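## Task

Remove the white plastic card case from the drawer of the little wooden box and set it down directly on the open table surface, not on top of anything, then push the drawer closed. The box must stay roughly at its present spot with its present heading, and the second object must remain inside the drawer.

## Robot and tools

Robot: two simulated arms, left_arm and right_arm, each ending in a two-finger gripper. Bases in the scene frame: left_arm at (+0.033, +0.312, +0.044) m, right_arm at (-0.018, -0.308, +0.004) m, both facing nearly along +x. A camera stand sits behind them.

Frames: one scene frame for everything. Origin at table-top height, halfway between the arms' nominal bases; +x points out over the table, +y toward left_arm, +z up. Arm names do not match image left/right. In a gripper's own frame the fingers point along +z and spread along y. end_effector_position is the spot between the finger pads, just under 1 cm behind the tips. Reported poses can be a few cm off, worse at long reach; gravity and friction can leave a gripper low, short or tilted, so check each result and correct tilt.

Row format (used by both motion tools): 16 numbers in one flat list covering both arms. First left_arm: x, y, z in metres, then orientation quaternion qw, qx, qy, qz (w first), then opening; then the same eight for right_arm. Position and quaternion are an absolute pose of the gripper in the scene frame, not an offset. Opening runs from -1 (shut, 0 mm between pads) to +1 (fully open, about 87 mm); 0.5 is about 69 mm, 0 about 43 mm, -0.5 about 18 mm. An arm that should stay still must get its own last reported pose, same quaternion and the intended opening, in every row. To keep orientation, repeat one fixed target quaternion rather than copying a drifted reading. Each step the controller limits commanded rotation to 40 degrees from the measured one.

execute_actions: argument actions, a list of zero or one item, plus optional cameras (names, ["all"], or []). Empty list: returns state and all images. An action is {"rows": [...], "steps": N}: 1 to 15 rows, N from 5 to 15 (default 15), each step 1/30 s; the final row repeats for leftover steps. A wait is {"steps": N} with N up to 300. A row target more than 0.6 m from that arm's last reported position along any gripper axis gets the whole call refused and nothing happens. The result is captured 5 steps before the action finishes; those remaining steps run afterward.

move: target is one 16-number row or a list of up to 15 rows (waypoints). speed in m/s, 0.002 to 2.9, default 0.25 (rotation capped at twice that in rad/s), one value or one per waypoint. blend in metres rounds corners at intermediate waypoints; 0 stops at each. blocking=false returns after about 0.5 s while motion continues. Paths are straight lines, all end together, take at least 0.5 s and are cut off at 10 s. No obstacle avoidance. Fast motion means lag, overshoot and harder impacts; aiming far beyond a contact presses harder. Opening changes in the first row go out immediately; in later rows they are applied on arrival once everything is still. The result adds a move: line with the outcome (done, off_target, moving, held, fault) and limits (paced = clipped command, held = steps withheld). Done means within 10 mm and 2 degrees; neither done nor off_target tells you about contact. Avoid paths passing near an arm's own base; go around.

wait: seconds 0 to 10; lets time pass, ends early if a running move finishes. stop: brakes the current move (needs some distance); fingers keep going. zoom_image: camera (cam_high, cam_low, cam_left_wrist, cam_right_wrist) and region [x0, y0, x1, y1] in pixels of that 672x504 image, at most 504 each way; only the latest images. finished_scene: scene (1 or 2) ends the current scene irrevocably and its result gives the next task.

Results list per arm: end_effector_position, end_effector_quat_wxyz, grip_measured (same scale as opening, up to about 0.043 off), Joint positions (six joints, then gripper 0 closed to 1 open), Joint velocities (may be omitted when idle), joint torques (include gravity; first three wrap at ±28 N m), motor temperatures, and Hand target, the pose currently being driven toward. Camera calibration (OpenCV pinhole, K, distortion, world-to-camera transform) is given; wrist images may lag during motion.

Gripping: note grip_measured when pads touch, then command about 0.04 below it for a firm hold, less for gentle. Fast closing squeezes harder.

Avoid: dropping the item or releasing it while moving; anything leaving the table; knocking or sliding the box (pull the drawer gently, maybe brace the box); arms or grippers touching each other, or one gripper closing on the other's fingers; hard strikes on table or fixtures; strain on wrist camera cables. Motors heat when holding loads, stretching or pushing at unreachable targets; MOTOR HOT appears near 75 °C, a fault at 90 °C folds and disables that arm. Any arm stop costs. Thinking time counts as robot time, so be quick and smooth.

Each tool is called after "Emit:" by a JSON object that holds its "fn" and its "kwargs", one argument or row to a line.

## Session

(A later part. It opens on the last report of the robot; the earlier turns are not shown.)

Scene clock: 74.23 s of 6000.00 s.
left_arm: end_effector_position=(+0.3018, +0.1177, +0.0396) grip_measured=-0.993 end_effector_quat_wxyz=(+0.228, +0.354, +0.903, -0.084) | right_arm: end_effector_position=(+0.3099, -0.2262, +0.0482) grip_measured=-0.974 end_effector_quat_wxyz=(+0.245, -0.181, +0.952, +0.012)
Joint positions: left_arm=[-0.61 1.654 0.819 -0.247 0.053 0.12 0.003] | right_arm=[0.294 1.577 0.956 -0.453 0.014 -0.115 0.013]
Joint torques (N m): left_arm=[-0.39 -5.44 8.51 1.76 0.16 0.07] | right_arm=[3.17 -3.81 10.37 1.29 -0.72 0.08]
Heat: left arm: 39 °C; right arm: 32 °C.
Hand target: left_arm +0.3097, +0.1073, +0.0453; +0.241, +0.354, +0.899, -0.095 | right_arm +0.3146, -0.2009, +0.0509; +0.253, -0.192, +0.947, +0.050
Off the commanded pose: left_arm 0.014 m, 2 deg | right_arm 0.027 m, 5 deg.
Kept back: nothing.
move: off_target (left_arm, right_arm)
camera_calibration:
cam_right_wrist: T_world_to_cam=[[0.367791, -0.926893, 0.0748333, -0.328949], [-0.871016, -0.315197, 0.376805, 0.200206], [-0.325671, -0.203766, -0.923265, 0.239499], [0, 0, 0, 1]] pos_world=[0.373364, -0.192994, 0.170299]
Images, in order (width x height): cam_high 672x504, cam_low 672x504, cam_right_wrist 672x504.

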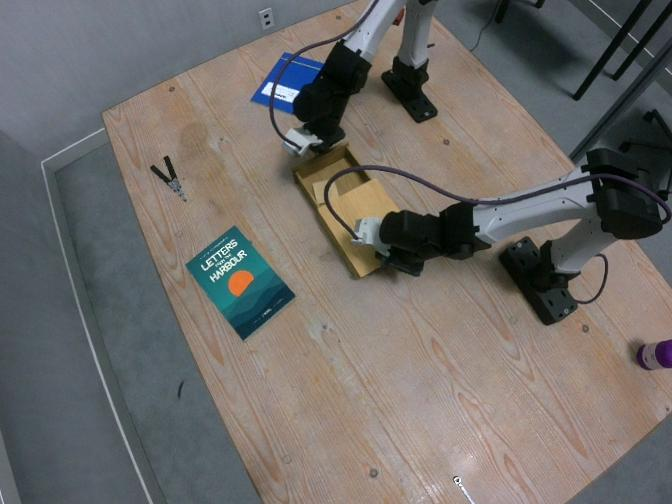

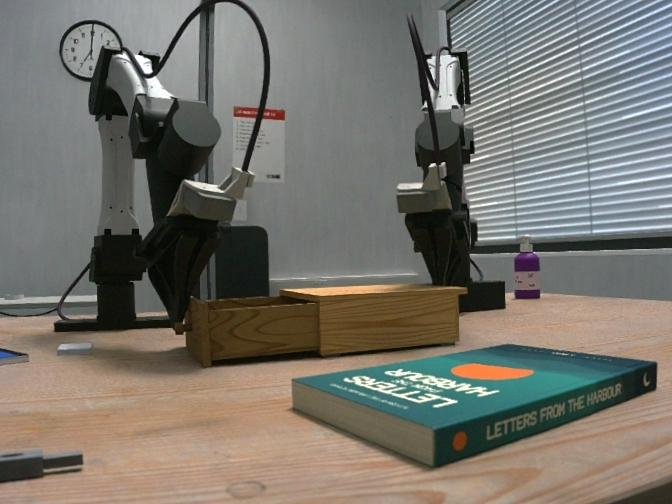

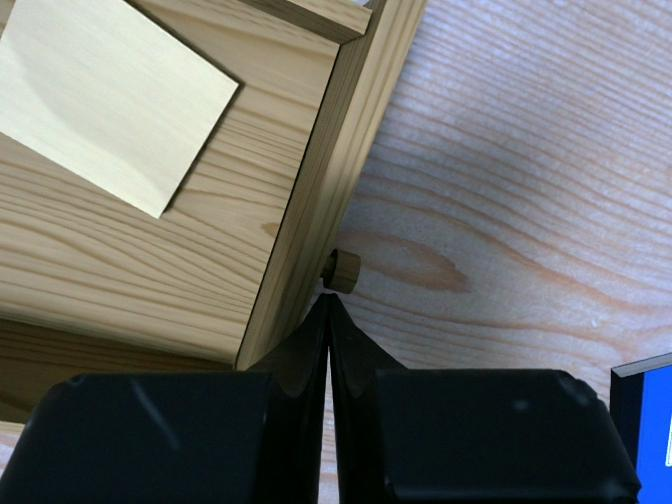

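Emit:
{"fn": "move", "kwargs": {
  "target": [
    [0.316,0.095,0.048,0.2408,0.3538,0.8988,-0.0948,-1,0.316,-0.17,0.052,0.254,-0.192,0.947,0.051,-1],
    [0.316,0.095,0.048,0.2408,0.3538,0.8988,-0.0948,-1,0.316,-0.13,0.052,0.254,-0.192,0.947,0.051,-1]
  ],
  "speed": 0.08,
  "cameras": ["cam_high","cam_low","cam_right_wrist"]
}}

Emit:
{"fn": "zoom_image", "kwargs": {
  "camera": "cam_high",
  "region": [220, 140, 420, 320]
}}

Scene clock: 76.17 s of 6000.00 s.
left_arm: end_effector_position=(+0.3042, +0.1197, +0.0402) grip_measured=-0.993 end_effector_quat_wxyz=(+0.214, +0.351, +0.909, -0.067) | right_arm: end_effector_position=(+0.3090, -0.1609, +0.0502) grip_measured=-0.974 end_effector_quat_wxyz=(+0.242, -0.183, +0.953, +0.007)
Joint positions: left_arm=[-0.615 1.68 0.865 -0.303 0.023 0.112 0.003] | right_arm=[0.501 1.668 1.065 -0.492 0.118 0.064 0.013]
Joint torques (N m): left_arm=[-1.69 -5.41 9.13 2.06 0.34 -0.01] | right_arm=[2.93 -4.25 10.81 1.46 -0.64 0.11]
Heat: left arm: 39 °C; right arm: 32 °C.
Hand target: left_arm +0.3146, +0.0961, +0.0493; +0.240, +0.354, +0.899, -0.095 | right_arm +0.3142, -0.1313, +0.0534; +0.253, -0.193, +0.947, +0.050
Off the commanded pose: left_arm 0.028 m, 5 deg | right_arm 0.032 m, 5 deg.
Kept back: nothing.
move: off_target (left_arm, right_arm)
camera_calibration:
cam_right_wrist: T_world_to_cam=[[0.369125, -0.925642, 0.0832694, -0.268932], [-0.868754, -0.311828, 0.384747, 0.218663], [-0.330172, -0.21436, -0.919258, 0.253848], [0, 0, 0, 1]] pos_world=[0.373047, -0.126335, 0.171616]
Images, in order (width x height): cam_high 672x504, cam_low 672x504, cam_right_wrist 672x504.

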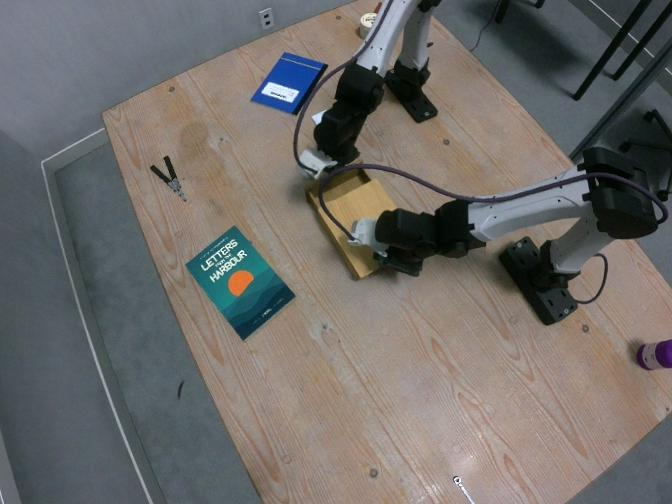

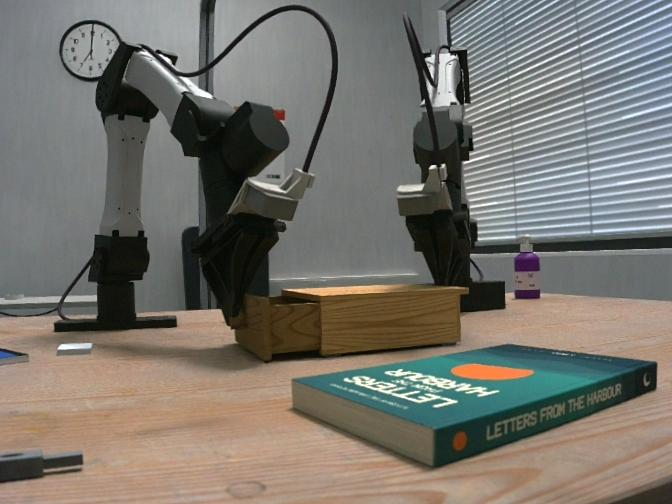

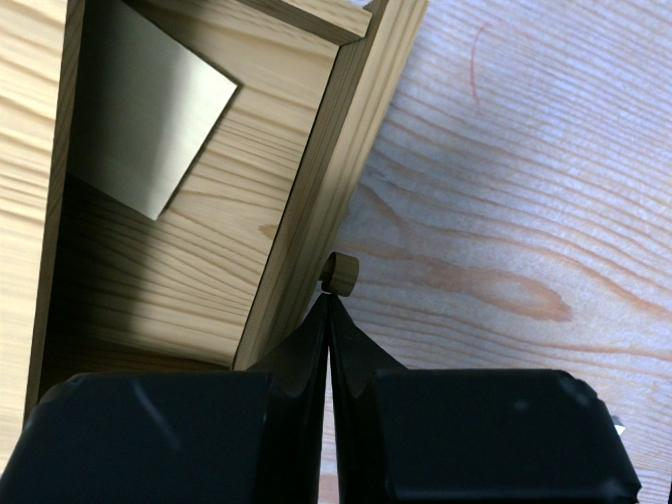

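Scaled by 2.520 from the camera's 672x504 image, which has a finer 960x720 frame.

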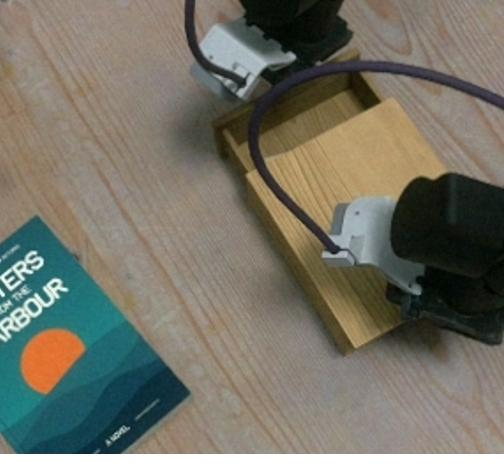

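Emit:
{"fn": "move", "kwargs": {
  "target": [
    [0.316,0.06,0.05,0.2408,0.3538,0.8988,-0.0948,-1,0.316,-0.12,0.052,0.254,-0.192,0.947,0.051,-1]
  ],
  "speed": 0.08,
  "cameras": ["cam_high","cam_low","cam_right_wrist"]
}}

Emit:
{"fn": "zoom_image", "kwargs": {
  "camera": "cam_high",
  "region": [220, 140, 420, 320]
}}

Scene clock: 77.20 s of 6000.00 s.
left_arm: end_effector_position=(+0.3048, +0.1126, +0.0424) grip_measured=-0.993 end_effector_quat_wxyz=(+0.201, +0.348, +0.916, -0.020) | right_arm: end_effector_position=(+0.3108, -0.1547, +0.0510) grip_measured=-0.974 end_effector_quat_wxyz=(+0.244, -0.179, +0.953, +0.001)
Joint positions: left_arm=[-0.683 1.733 0.95 -0.39 -0.089 0.056 0.003] | right_arm=[0.523 1.684 1.085 -0.498 0.141 0.087 0.013]
Joint torques (N m): left_arm=[-3.25 -5.72 9.87 2.5 0.93 -0.15] | right_arm=[3.6 -4.21 11 1.47 -0.68 0.1]
Heat: left arm: 39 °C; right arm: 32 °C.
Hand target: left_arm +0.3122, +0.0641, +0.0554; +0.238, +0.357, +0.898, -0.093 | right_arm +0.3139, -0.1216, +0.0537; +0.253, -0.193, +0.947, +0.050
Off the commanded pose: left_arm 0.054 m, 10 deg | right_arm 0.035 m, 6 deg.
Kept back: nothing.
move: off_target (left_arm, right_arm)
camera_calibration:
cam_right_wrist: T_world_to_cam=[[0.359783, -0.928407, 0.0928282, -0.261899], [-0.873789, -0.300378, 0.382448, 0.225267], [-0.327183, -0.218711, -0.919302, 0.25491], [0, 0, 0, 1]] pos_world=[0.374465, -0.119732, 0.172498]
Images, in order (width x height): cam_high 672x504, cam_low 672x504, cam_right_wrist 672x504.

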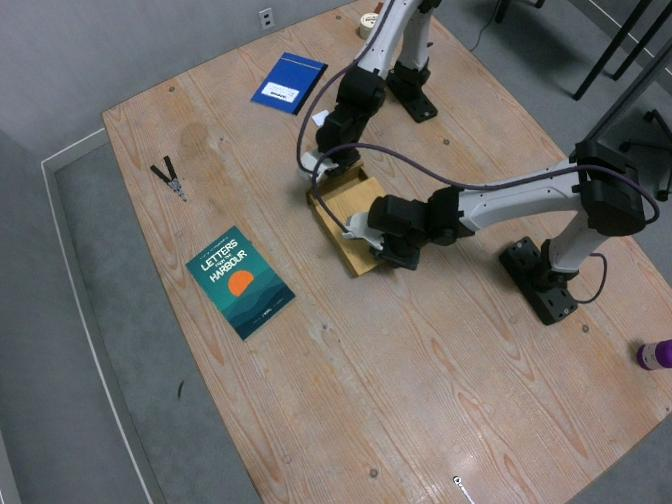

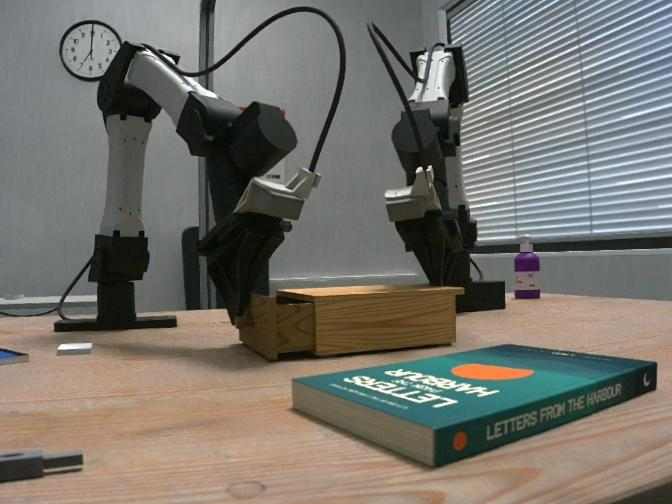

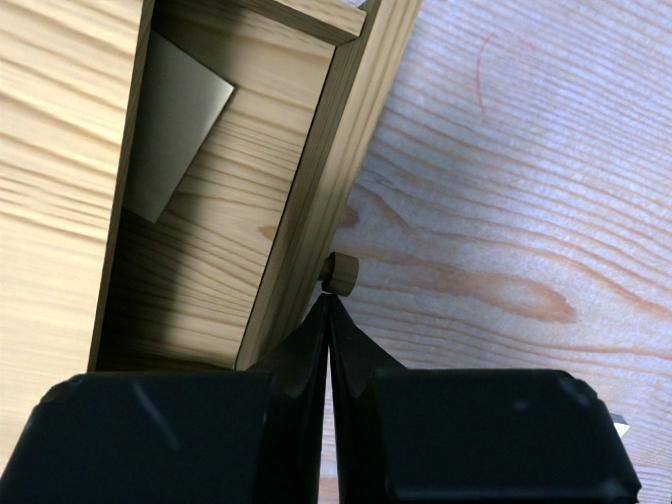

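Scaled by 2.520 from the camera's 672x504 image, which has a finer 960x720 frame.

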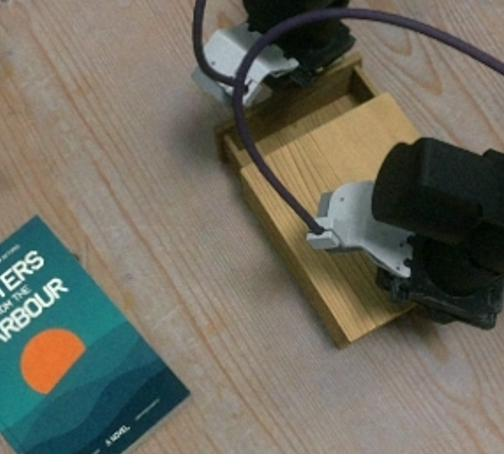

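Emit:
{"fn": "move", "kwargs": {
  "target": [
    [0.316,0.045,0.05,0.2408,0.3538,0.8988,-0.0948,-1,0.316,-0.105,0.052,0.254,-0.192,0.947,0.051,-1],
    [0.316,0.035,0.05,0.2408,0.3538,0.8988,-0.0948,-1,0.316,-0.09,0.052,0.254,-0.192,0.947,0.051,-1]
  ],
  "speed": 0.06,
  "cameras": ["cam_high","cam_low","cam_right_wrist"]
}}

Emit:
{"fn": "zoom_image", "kwargs": {
  "camera": "cam_high",
  "region": [220, 140, 420, 320]
}}

Scene clock: 78.80 s of 6000.00 s.
left_arm: end_effector_position=(+0.3038, +0.1068, +0.0466) grip_measured=-0.993 end_effector_quat_wxyz=(+0.191, +0.348, +0.918, +0.012) | right_arm: end_effector_position=(+0.3101, -0.1442, +0.0518) grip_measured=-0.974 end_effector_quat_wxyz=(+0.237, -0.174, +0.955, -0.031)
Joint positions: left_arm=[-0.729 1.771 1.02 -0.468 -0.158 0.02 0.003] | right_arm=[0.583 1.732 1.148 -0.556 0.225 0.142 0.013]
Joint torques (N m): left_arm=[-4.18 -5.72 10.21 2.88 1.27 -0.23] | right_arm=[4.96 -4.51 11.51 1.62 -1.14 0.21]
Heat: left arm: 39 °C; right arm: 32 °C.
Hand target: left_arm +0.3098, +0.0422, +0.0598; +0.236, +0.359, +0.898, -0.091 | right_arm +0.3116, -0.0936, +0.0559; +0.252, -0.194, +0.947, +0.049
Off the commanded pose: left_arm 0.073 m, 14 deg | right_arm 0.055 m, 10 deg.
Kept back: nothing.
move: off_target (left_arm, right_arm)
camera_calibration:
cam_right_wrist: T_world_to_cam=[[0.336169, -0.929911, 0.149186, -0.247879], [-0.880153, -0.253828, 0.401127, 0.235265], [-0.335144, -0.266152, -0.903793, 0.252604], [0, 0, 0, 1]] pos_world=[0.375057, -0.103557, 0.17091]
Images, in order (width x height): cam_high 672x504, cam_low 672x504, cam_right_wrist 672x504.

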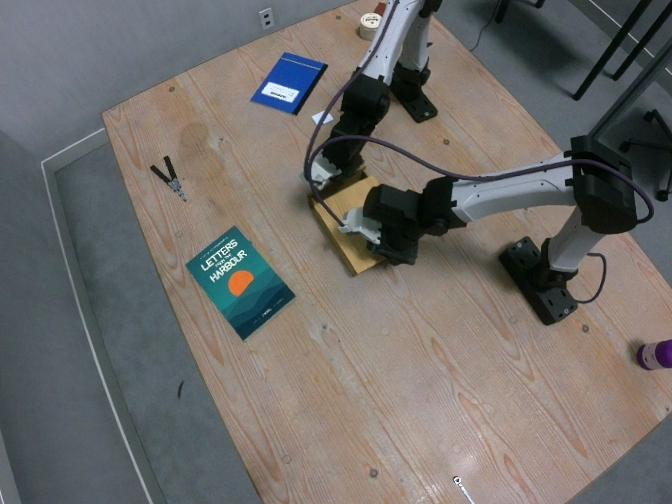

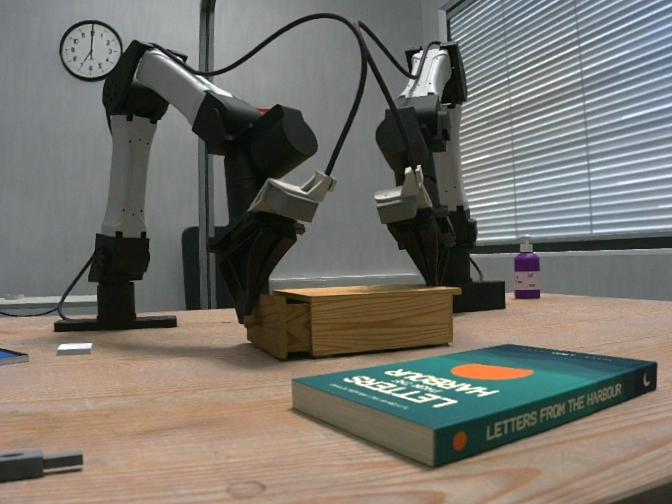

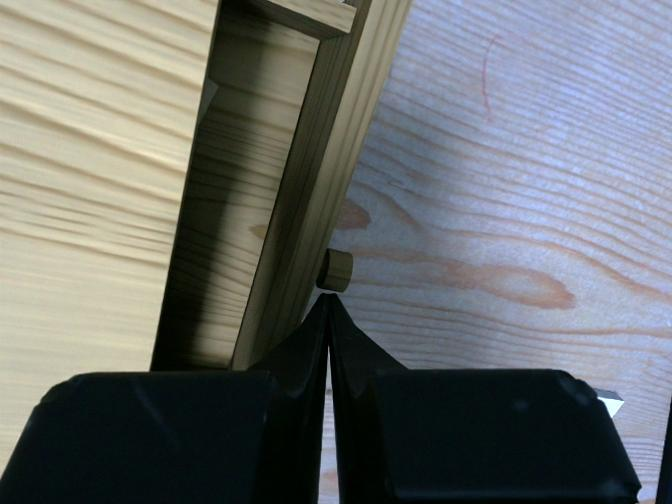

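Scaled by 2.520 from the camera's 672x504 image, which has a finer 960x720 frame.

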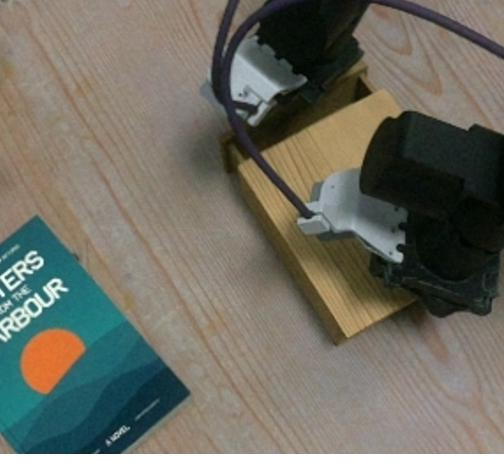

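Emit:
{"fn": "move", "kwargs": {
  "target": [
    [0.316,0.025,0.05,0.2408,0.3538,0.8988,-0.0948,-1,0.316,-0.075,0.052,0.254,-0.192,0.947,0.051,-1],
    [0.316,0.02,0.05,0.2408,0.3538,0.8988,-0.0948,-1,0.316,-0.062,0.05,0.254,-0.192,0.947,0.051,-1]
  ],
  "speed": 0.06,
  "cameras": ["cam_high","cam_low","cam_right_wrist"]
}}

Emit:
{"fn": "zoom_image", "kwargs": {
  "camera": "cam_high",
  "region": [220, 140, 420, 320]
}}

Scene clock: 80.37 s of 6000.00 s.
left_arm: end_effector_position=(+0.3010, +0.0861, +0.0512) grip_measured=-0.993 end_effector_quat_wxyz=(+0.193, +0.355, +0.914, +0.000) | right_arm: end_effector_position=(+0.3080, -0.1424, +0.0526) grip_measured=-0.974 end_effector_quat_wxyz=(+0.230, -0.170, +0.957, -0.060)
Joint positions: left_arm=[-0.771 1.792 1.067 -0.485 -0.15 -0.007 0.003] | right_arm=[0.616 1.762 1.191 -0.611 0.289 0.178 0.013]
Joint torques (N m): left_arm=[-2.71 -6.11 9.78 2.75 1.04 -0.18] | right_arm=[1.33 -6.94 7.91 1.16 -0.46 -0.11]
Heat: left arm: 40 °C; right arm: 32 °C.
Hand target: left_arm +0.3085, +0.0311, +0.0626; +0.235, +0.361, +0.898, -0.090 | right_arm +0.3067, -0.1259, +0.0528; +0.233, -0.179, +0.955, -0.026
Off the commanded pose: left_arm 0.068 m, 12 deg | right_arm 0.081 m, 13 deg.
Kept back: nothing.
move: held (right_arm; a check stopped the path), off_target (left_arm; braked when a check withheld steps of right_arm); path passed 1 of 2 targets; limits=held
pose unreachable (right arm): on one or more control steps of this call this arm could not follow its commanded pose, so it was not sent that pose on those steps. It may still have moved: this result reports where it is.
cause: moving toward the commanded pose would bring a part of the arm too close to another arm (this arm's wrist (the part past joint 4) and the left arm's wrist camera, at the place that arm is still heading or pushing toward).
camera_calibration:
cam_right_wrist: T_world_to_cam=[[0.314785, -0.927914, 0.199714, -0.24141], [-0.883695, -0.209722, 0.418448, 0.24003], [-0.3464, -0.308207, -0.886011, 0.249506], [0, 0, 0, 1]] pos_world=[0.374535, -0.0967686, 0.168838]
Images, in order (width x height): cam_high 672x504, cam_low 672x504, cam_right_wrist 672x504.

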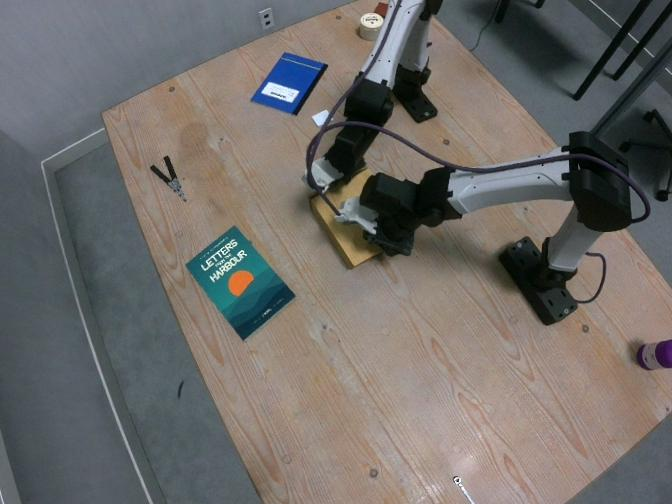

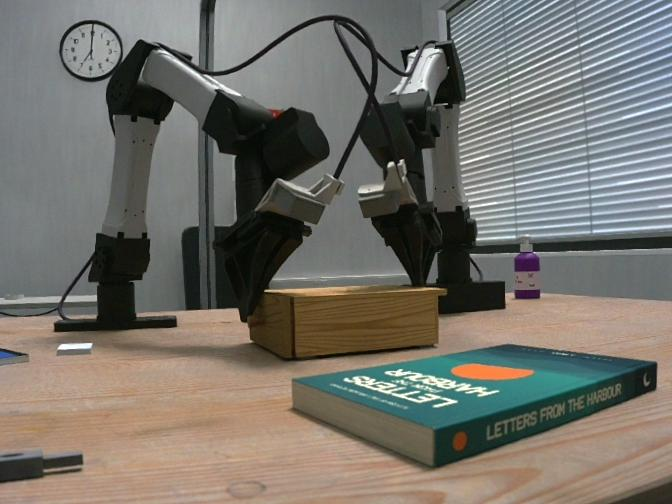

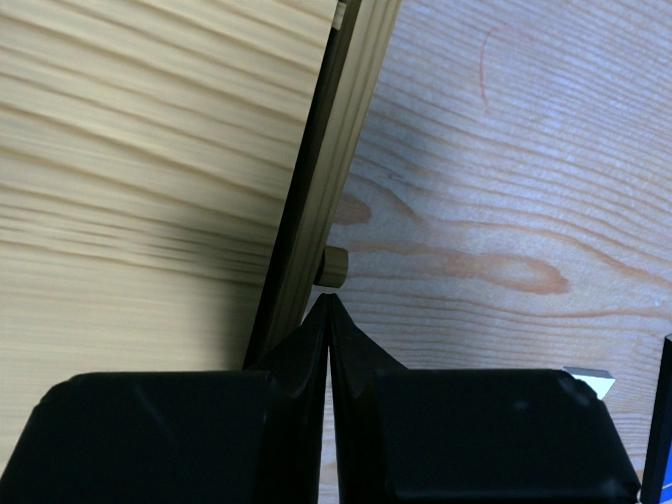

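Scaled by 2.520 from the camera's 672x504 image, which has a finer 960x720 frame.

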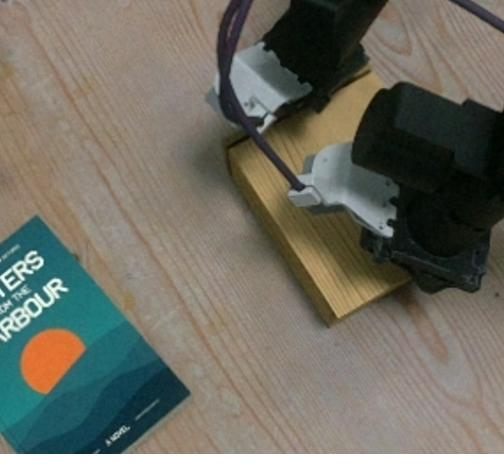

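Emit:
{"fn": "move", "kwargs": {
  "target": [
    [0.308,0.05,0.05,0.2408,0.3538,0.8988,-0.0948,-1,0.316,-0.125,0.052,0.254,-0.192,0.947,0.051,-1],
    [0.308,0.05,0.05,0.2408,0.3538,0.8988,-0.0948,-1,0.316,-0.08,0.052,0.254,-0.192,0.947,0.051,-1]
  ],
  "speed": 0.06,
  "cameras": ["cam_high","cam_low","cam_right_wrist"]
}}

Emit:
{"fn": "zoom_image", "kwargs": {
  "camera": "cam_high",
  "region": [220, 140, 420, 320]
}}

Scene clock: 83.37 s of 6000.00 s.
left_arm: end_effector_position=(+0.3046, +0.0864, +0.0449) grip_measured=-0.993 end_effector_quat_wxyz=(+0.209, +0.348, +0.914, -0.023) | right_arm: end_effector_position=(+0.3065, -0.1435, +0.0490) grip_measured=-0.974 end_effector_quat_wxyz=(+0.227, -0.173, +0.957, -0.044)
Joint positions: left_arm=[-0.745 1.776 1.01 -0.396 -0.112 0.001 0.003] | right_arm=[0.599 1.751 1.165 -0.586 0.25 0.161 0.013]
Joint torques (N m): left_arm=[-1.36 -8.21 5.97 2.62 0.9 0.04] | right_arm=[5.65 -4.96 12.12 1.78 -1.23 0.16]
Heat: left arm: 39 °C; right arm: 32 °C.
Hand target: left_arm +0.3064, +0.0523, +0.0534; +0.238, +0.356, +0.899, -0.091 | right_arm +0.3103, -0.0847, +0.0575; +0.251, -0.195, +0.947, +0.048
Off the commanded pose: left_arm 0.037 m, 9 deg | right_arm 0.064 m, 12 deg.
Kept back: nothing.
move: off_target (left_arm, right_arm)
camera_calibration:
cam_right_wrist: T_world_to_cam=[[0.329389, -0.928817, 0.169713, -0.24431], [-0.875995, -0.233548, 0.422004, 0.234], [-0.352328, -0.287671, -0.890567, 0.250463], [0, 0, 0, 1]] pos_world=[0.373701, -0.100218, 0.165768]
Images, in order (width x height): cam_high 672x504, cam_low 672x504, cam_right_wrist 672x504.

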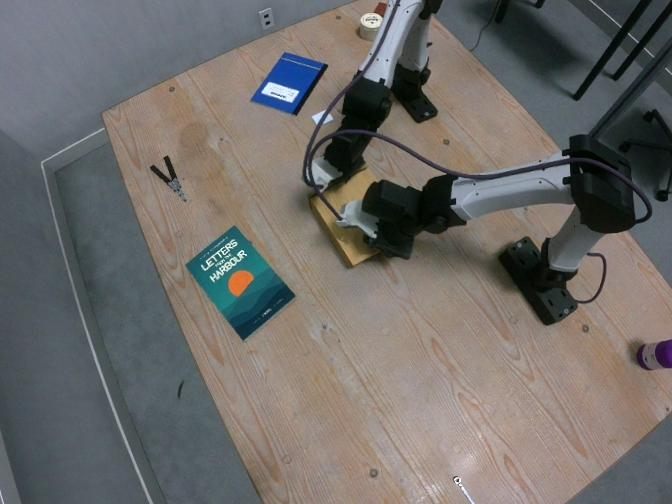

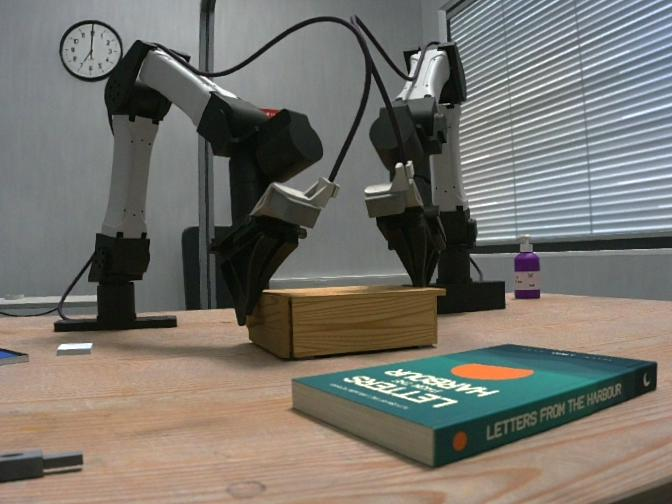

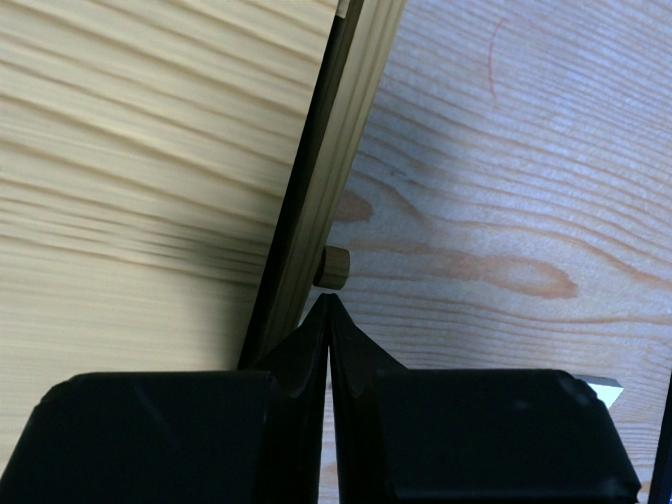

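Scaled by 2.520 from the camera's 672x504 image, which has a finer 960x720 frame.

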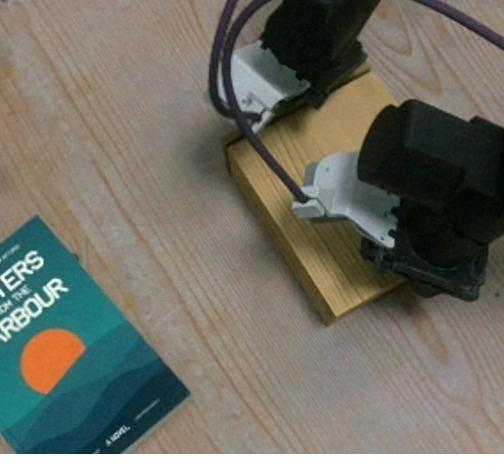

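Emit:
{"fn": "move", "kwargs": {
  "target": [
    [0.308,0.05,0.05,0.2408,0.3538,0.8988,-0.0948,-1,0.316,-0.058,0.05,0.254,-0.192,0.947,0.051,-1]
  ],
  "speed": 0.06,
  "cameras": ["cam_high","cam_right_wrist"]
}}

Emit:
{"fn": "zoom_image", "kwargs": {
  "camera": "cam_high",
  "region": [220, 140, 420, 320]
}}

Scene clock: 84.37 s of 6000.00 s.
left_arm: end_effector_position=(+0.3050, +0.0872, +0.0450) grip_measured=-0.993 end_effector_quat_wxyz=(+0.209, +0.348, +0.914, -0.023) | right_arm: end_effector_position=(+0.3042, -0.1363, +0.0533) grip_measured=-0.974 end_effector_quat_wxyz=(+0.221, -0.175, +0.957, -0.069)
Joint positions: left_arm=[-0.744 1.775 1.01 -0.397 -0.112 0.004 0.003] | right_arm=[0.642 1.783 1.224 -0.652 0.306 0.195 0.013]
Joint torques (N m): left_arm=[-1.51 -8.1 6.02 2.62 0.89 0.02] | right_arm=[6.41 -4.56 12.19 2.05 -1.5 0.29]
Heat: left arm: 39 °C; right arm: 32 °C.
Hand target: left_arm +0.3064, +0.0523, +0.0536; +0.238, +0.356, +0.899, -0.091 | right_arm +0.3077, -0.0650, +0.0590; +0.249, -0.197, +0.947, +0.046
Off the commanded pose: left_arm 0.038 m, 9 deg | right_arm 0.079 m, 14 deg.
Kept back: nothing.
move: off_target (left_arm, right_arm)
camera_calibration:
cam_right_wrist: T_world_to_cam=[[0.322299, -0.921841, 0.215252, -0.236929], [-0.876401, -0.204616, 0.435951, 0.235166], [-0.357833, -0.329153, -0.87385, 0.250747], [0, 0, 0, 1]] pos_world=[0.372187, -0.0877574, 0.167593]
Images, in order (width x height): cam_high 672x504, cam_right_wrist 672x504.

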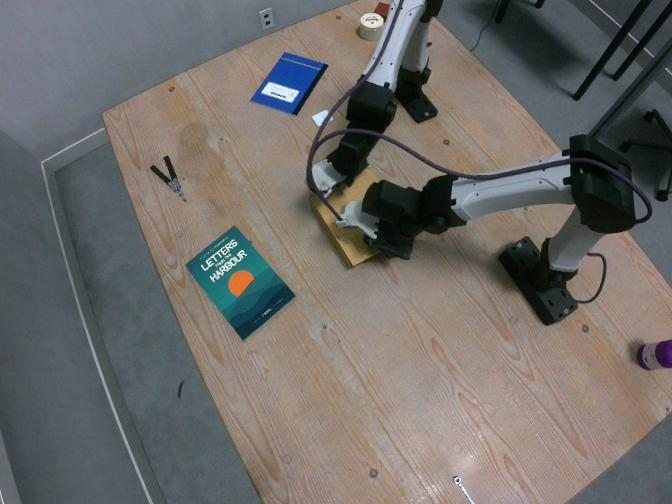

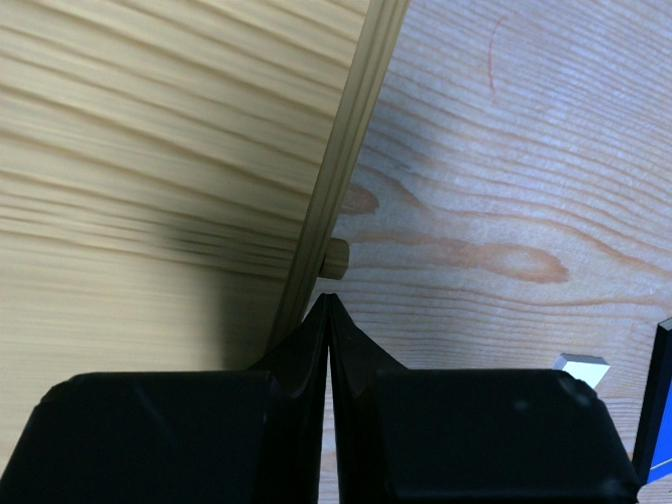

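Scaled by 2.520 from the camera's 672x504 image, which has a finer 960x720 frame.

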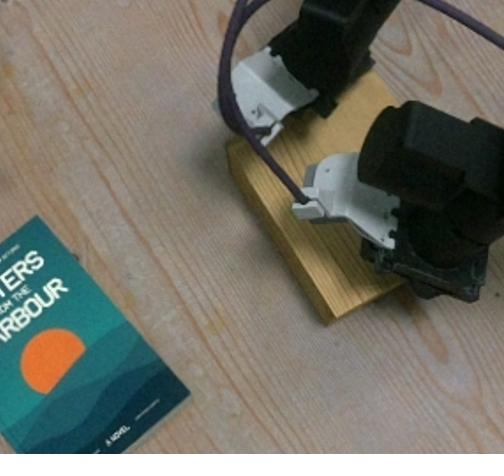

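Emit:
{"fn": "move", "kwargs": {
  "target": [
    [0.305,0.087,0.046,0.209,0.348,0.914,-0.023,-1,0.304,-0.137,0.053,0.221,-0.175,0.957,-0.069,-1],
    [0.305,0.17,0.07,0.2408,0.3538,0.8988,-0.0948,-1,0.306,-0.2,0.06,0.254,-0.192,0.947,0.051,-1],
    [0.25,0.27,0.16,0.2408,0.3538,0.8988,-0.0948,-1,0.29,-0.26,0.16,0.254,-0.192,0.947,0.051,-1]
  ],
  "speed": [0.1,0.12,0.2],
  "cameras": ["all"]
}}

Emit:
{"fn": "zoom_image", "kwargs": {
  "camera": "cam_high",
  "region": [220, 140, 420, 320]
}}

Scene clock: 89.13 s of 6000.00 s.
left_arm: end_effector_position=(+0.2472, +0.2720, +0.1529) grip_measured=-0.993 end_effector_quat_wxyz=(+0.233, +0.350, +0.903, -0.089) | right_arm: end_effector_position=(+0.2846, -0.2609, +0.1434) grip_measured=-0.974 end_effector_quat_wxyz=(+0.229, -0.188, +0.954, +0.048)
Joint positions: left_arm=[-0.04 1.087 0.861 -0.944 0.313 0.631 0.003] | right_arm=[0.141 1.421 1.208 -0.902 -0.13 -0.247 0.013]
Joint torques (N m): left_arm=[0.51 -2.11 8.8 1.3 0.36 0.23] | right_arm=[-0.4 -6.42 11.32 0.96 -0.23 -0.28]
Heat: left arm: 40 °C; right arm: 32 °C.
Hand target: left_arm +0.2500, +0.2701, +0.1599; +0.241, +0.354, +0.899, -0.094 | right_arm +0.2897, -0.2601, +0.1598; +0.254, -0.192, +0.947, +0.051
Off the commanded pose: left_arm 0.008 m, 1 deg | right_arm 0.017 m, 3 deg.
Kept back: nothing.
move: off_target (right_arm)
camera_calibration:
cam_left_wrist: T_world_to_cam=[[-0.670784, -0.741525, -0.0137411, 0.367665], [-0.700894, 0.627754, 0.338634, -0.0245846], [-0.24248, 0.236782, -0.940818, 0.284008], [0, 0, 0, 1]] pos_world=[0.298259, 0.220818, 0.280577]
cam_right_wrist: T_world_to_cam=[[0.397808, -0.917465, 0.0024711, -0.354744], [-0.843532, -0.36469, 0.394277, 0.108085], [-0.360835, -0.158931, -0.918988, 0.333179], [0, 0, 0, 1]] pos_world=[0.352516, -0.233096, 0.264449]

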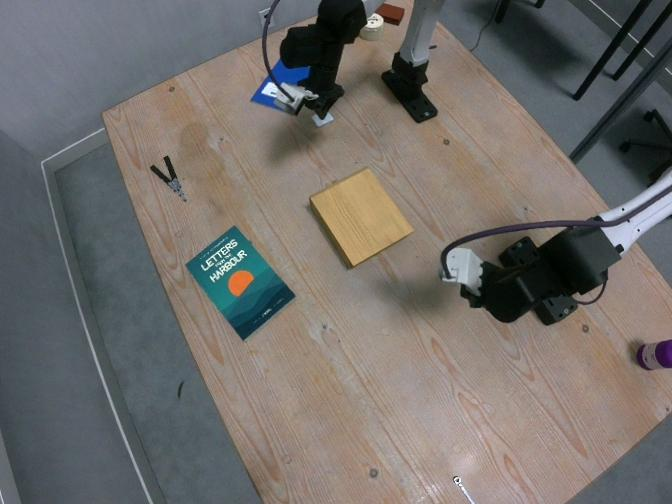

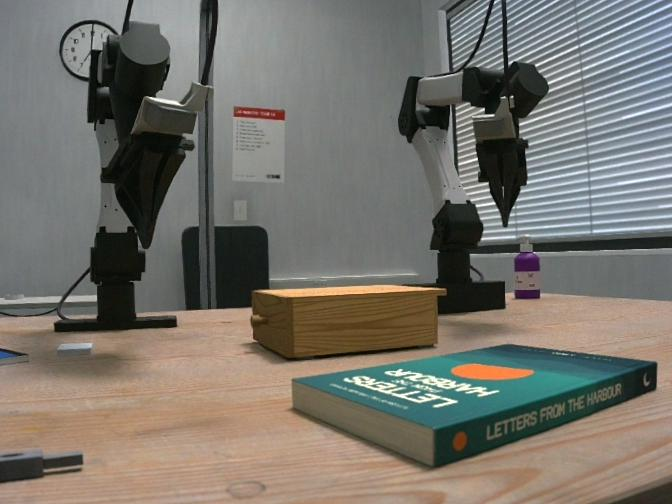

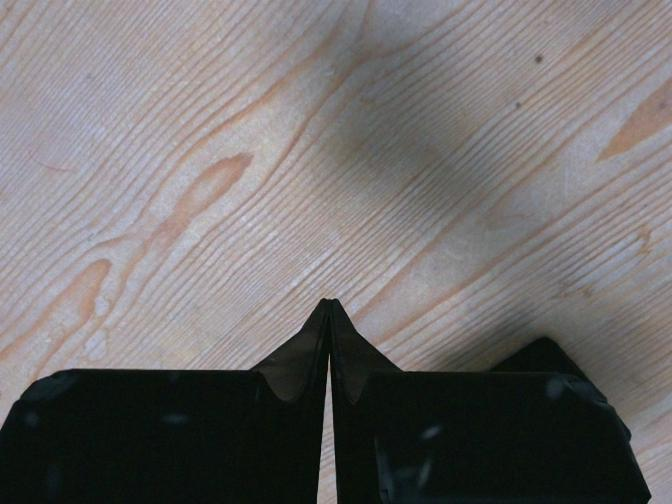

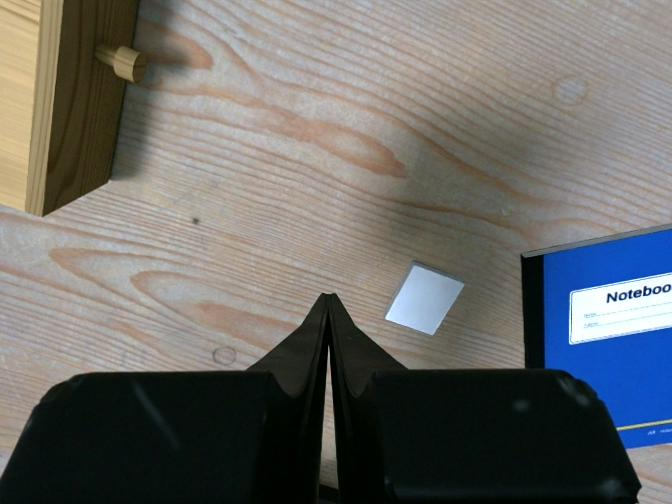

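Scaled by 2.520 from the camera's 672x504 image, which has a finer 960x720 frame.

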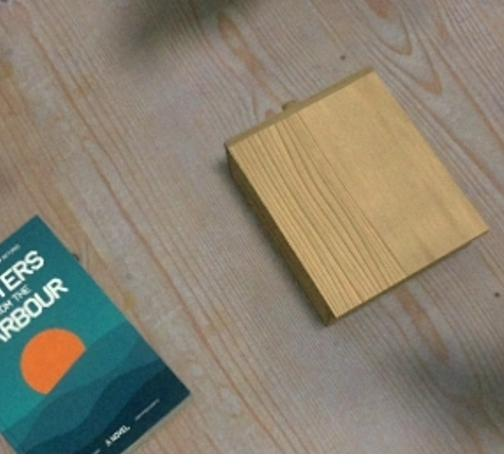

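Emit:
{"fn": "finished_scene", "kwargs": {
  "scene": 2
}}

The scene is finished: the task was done.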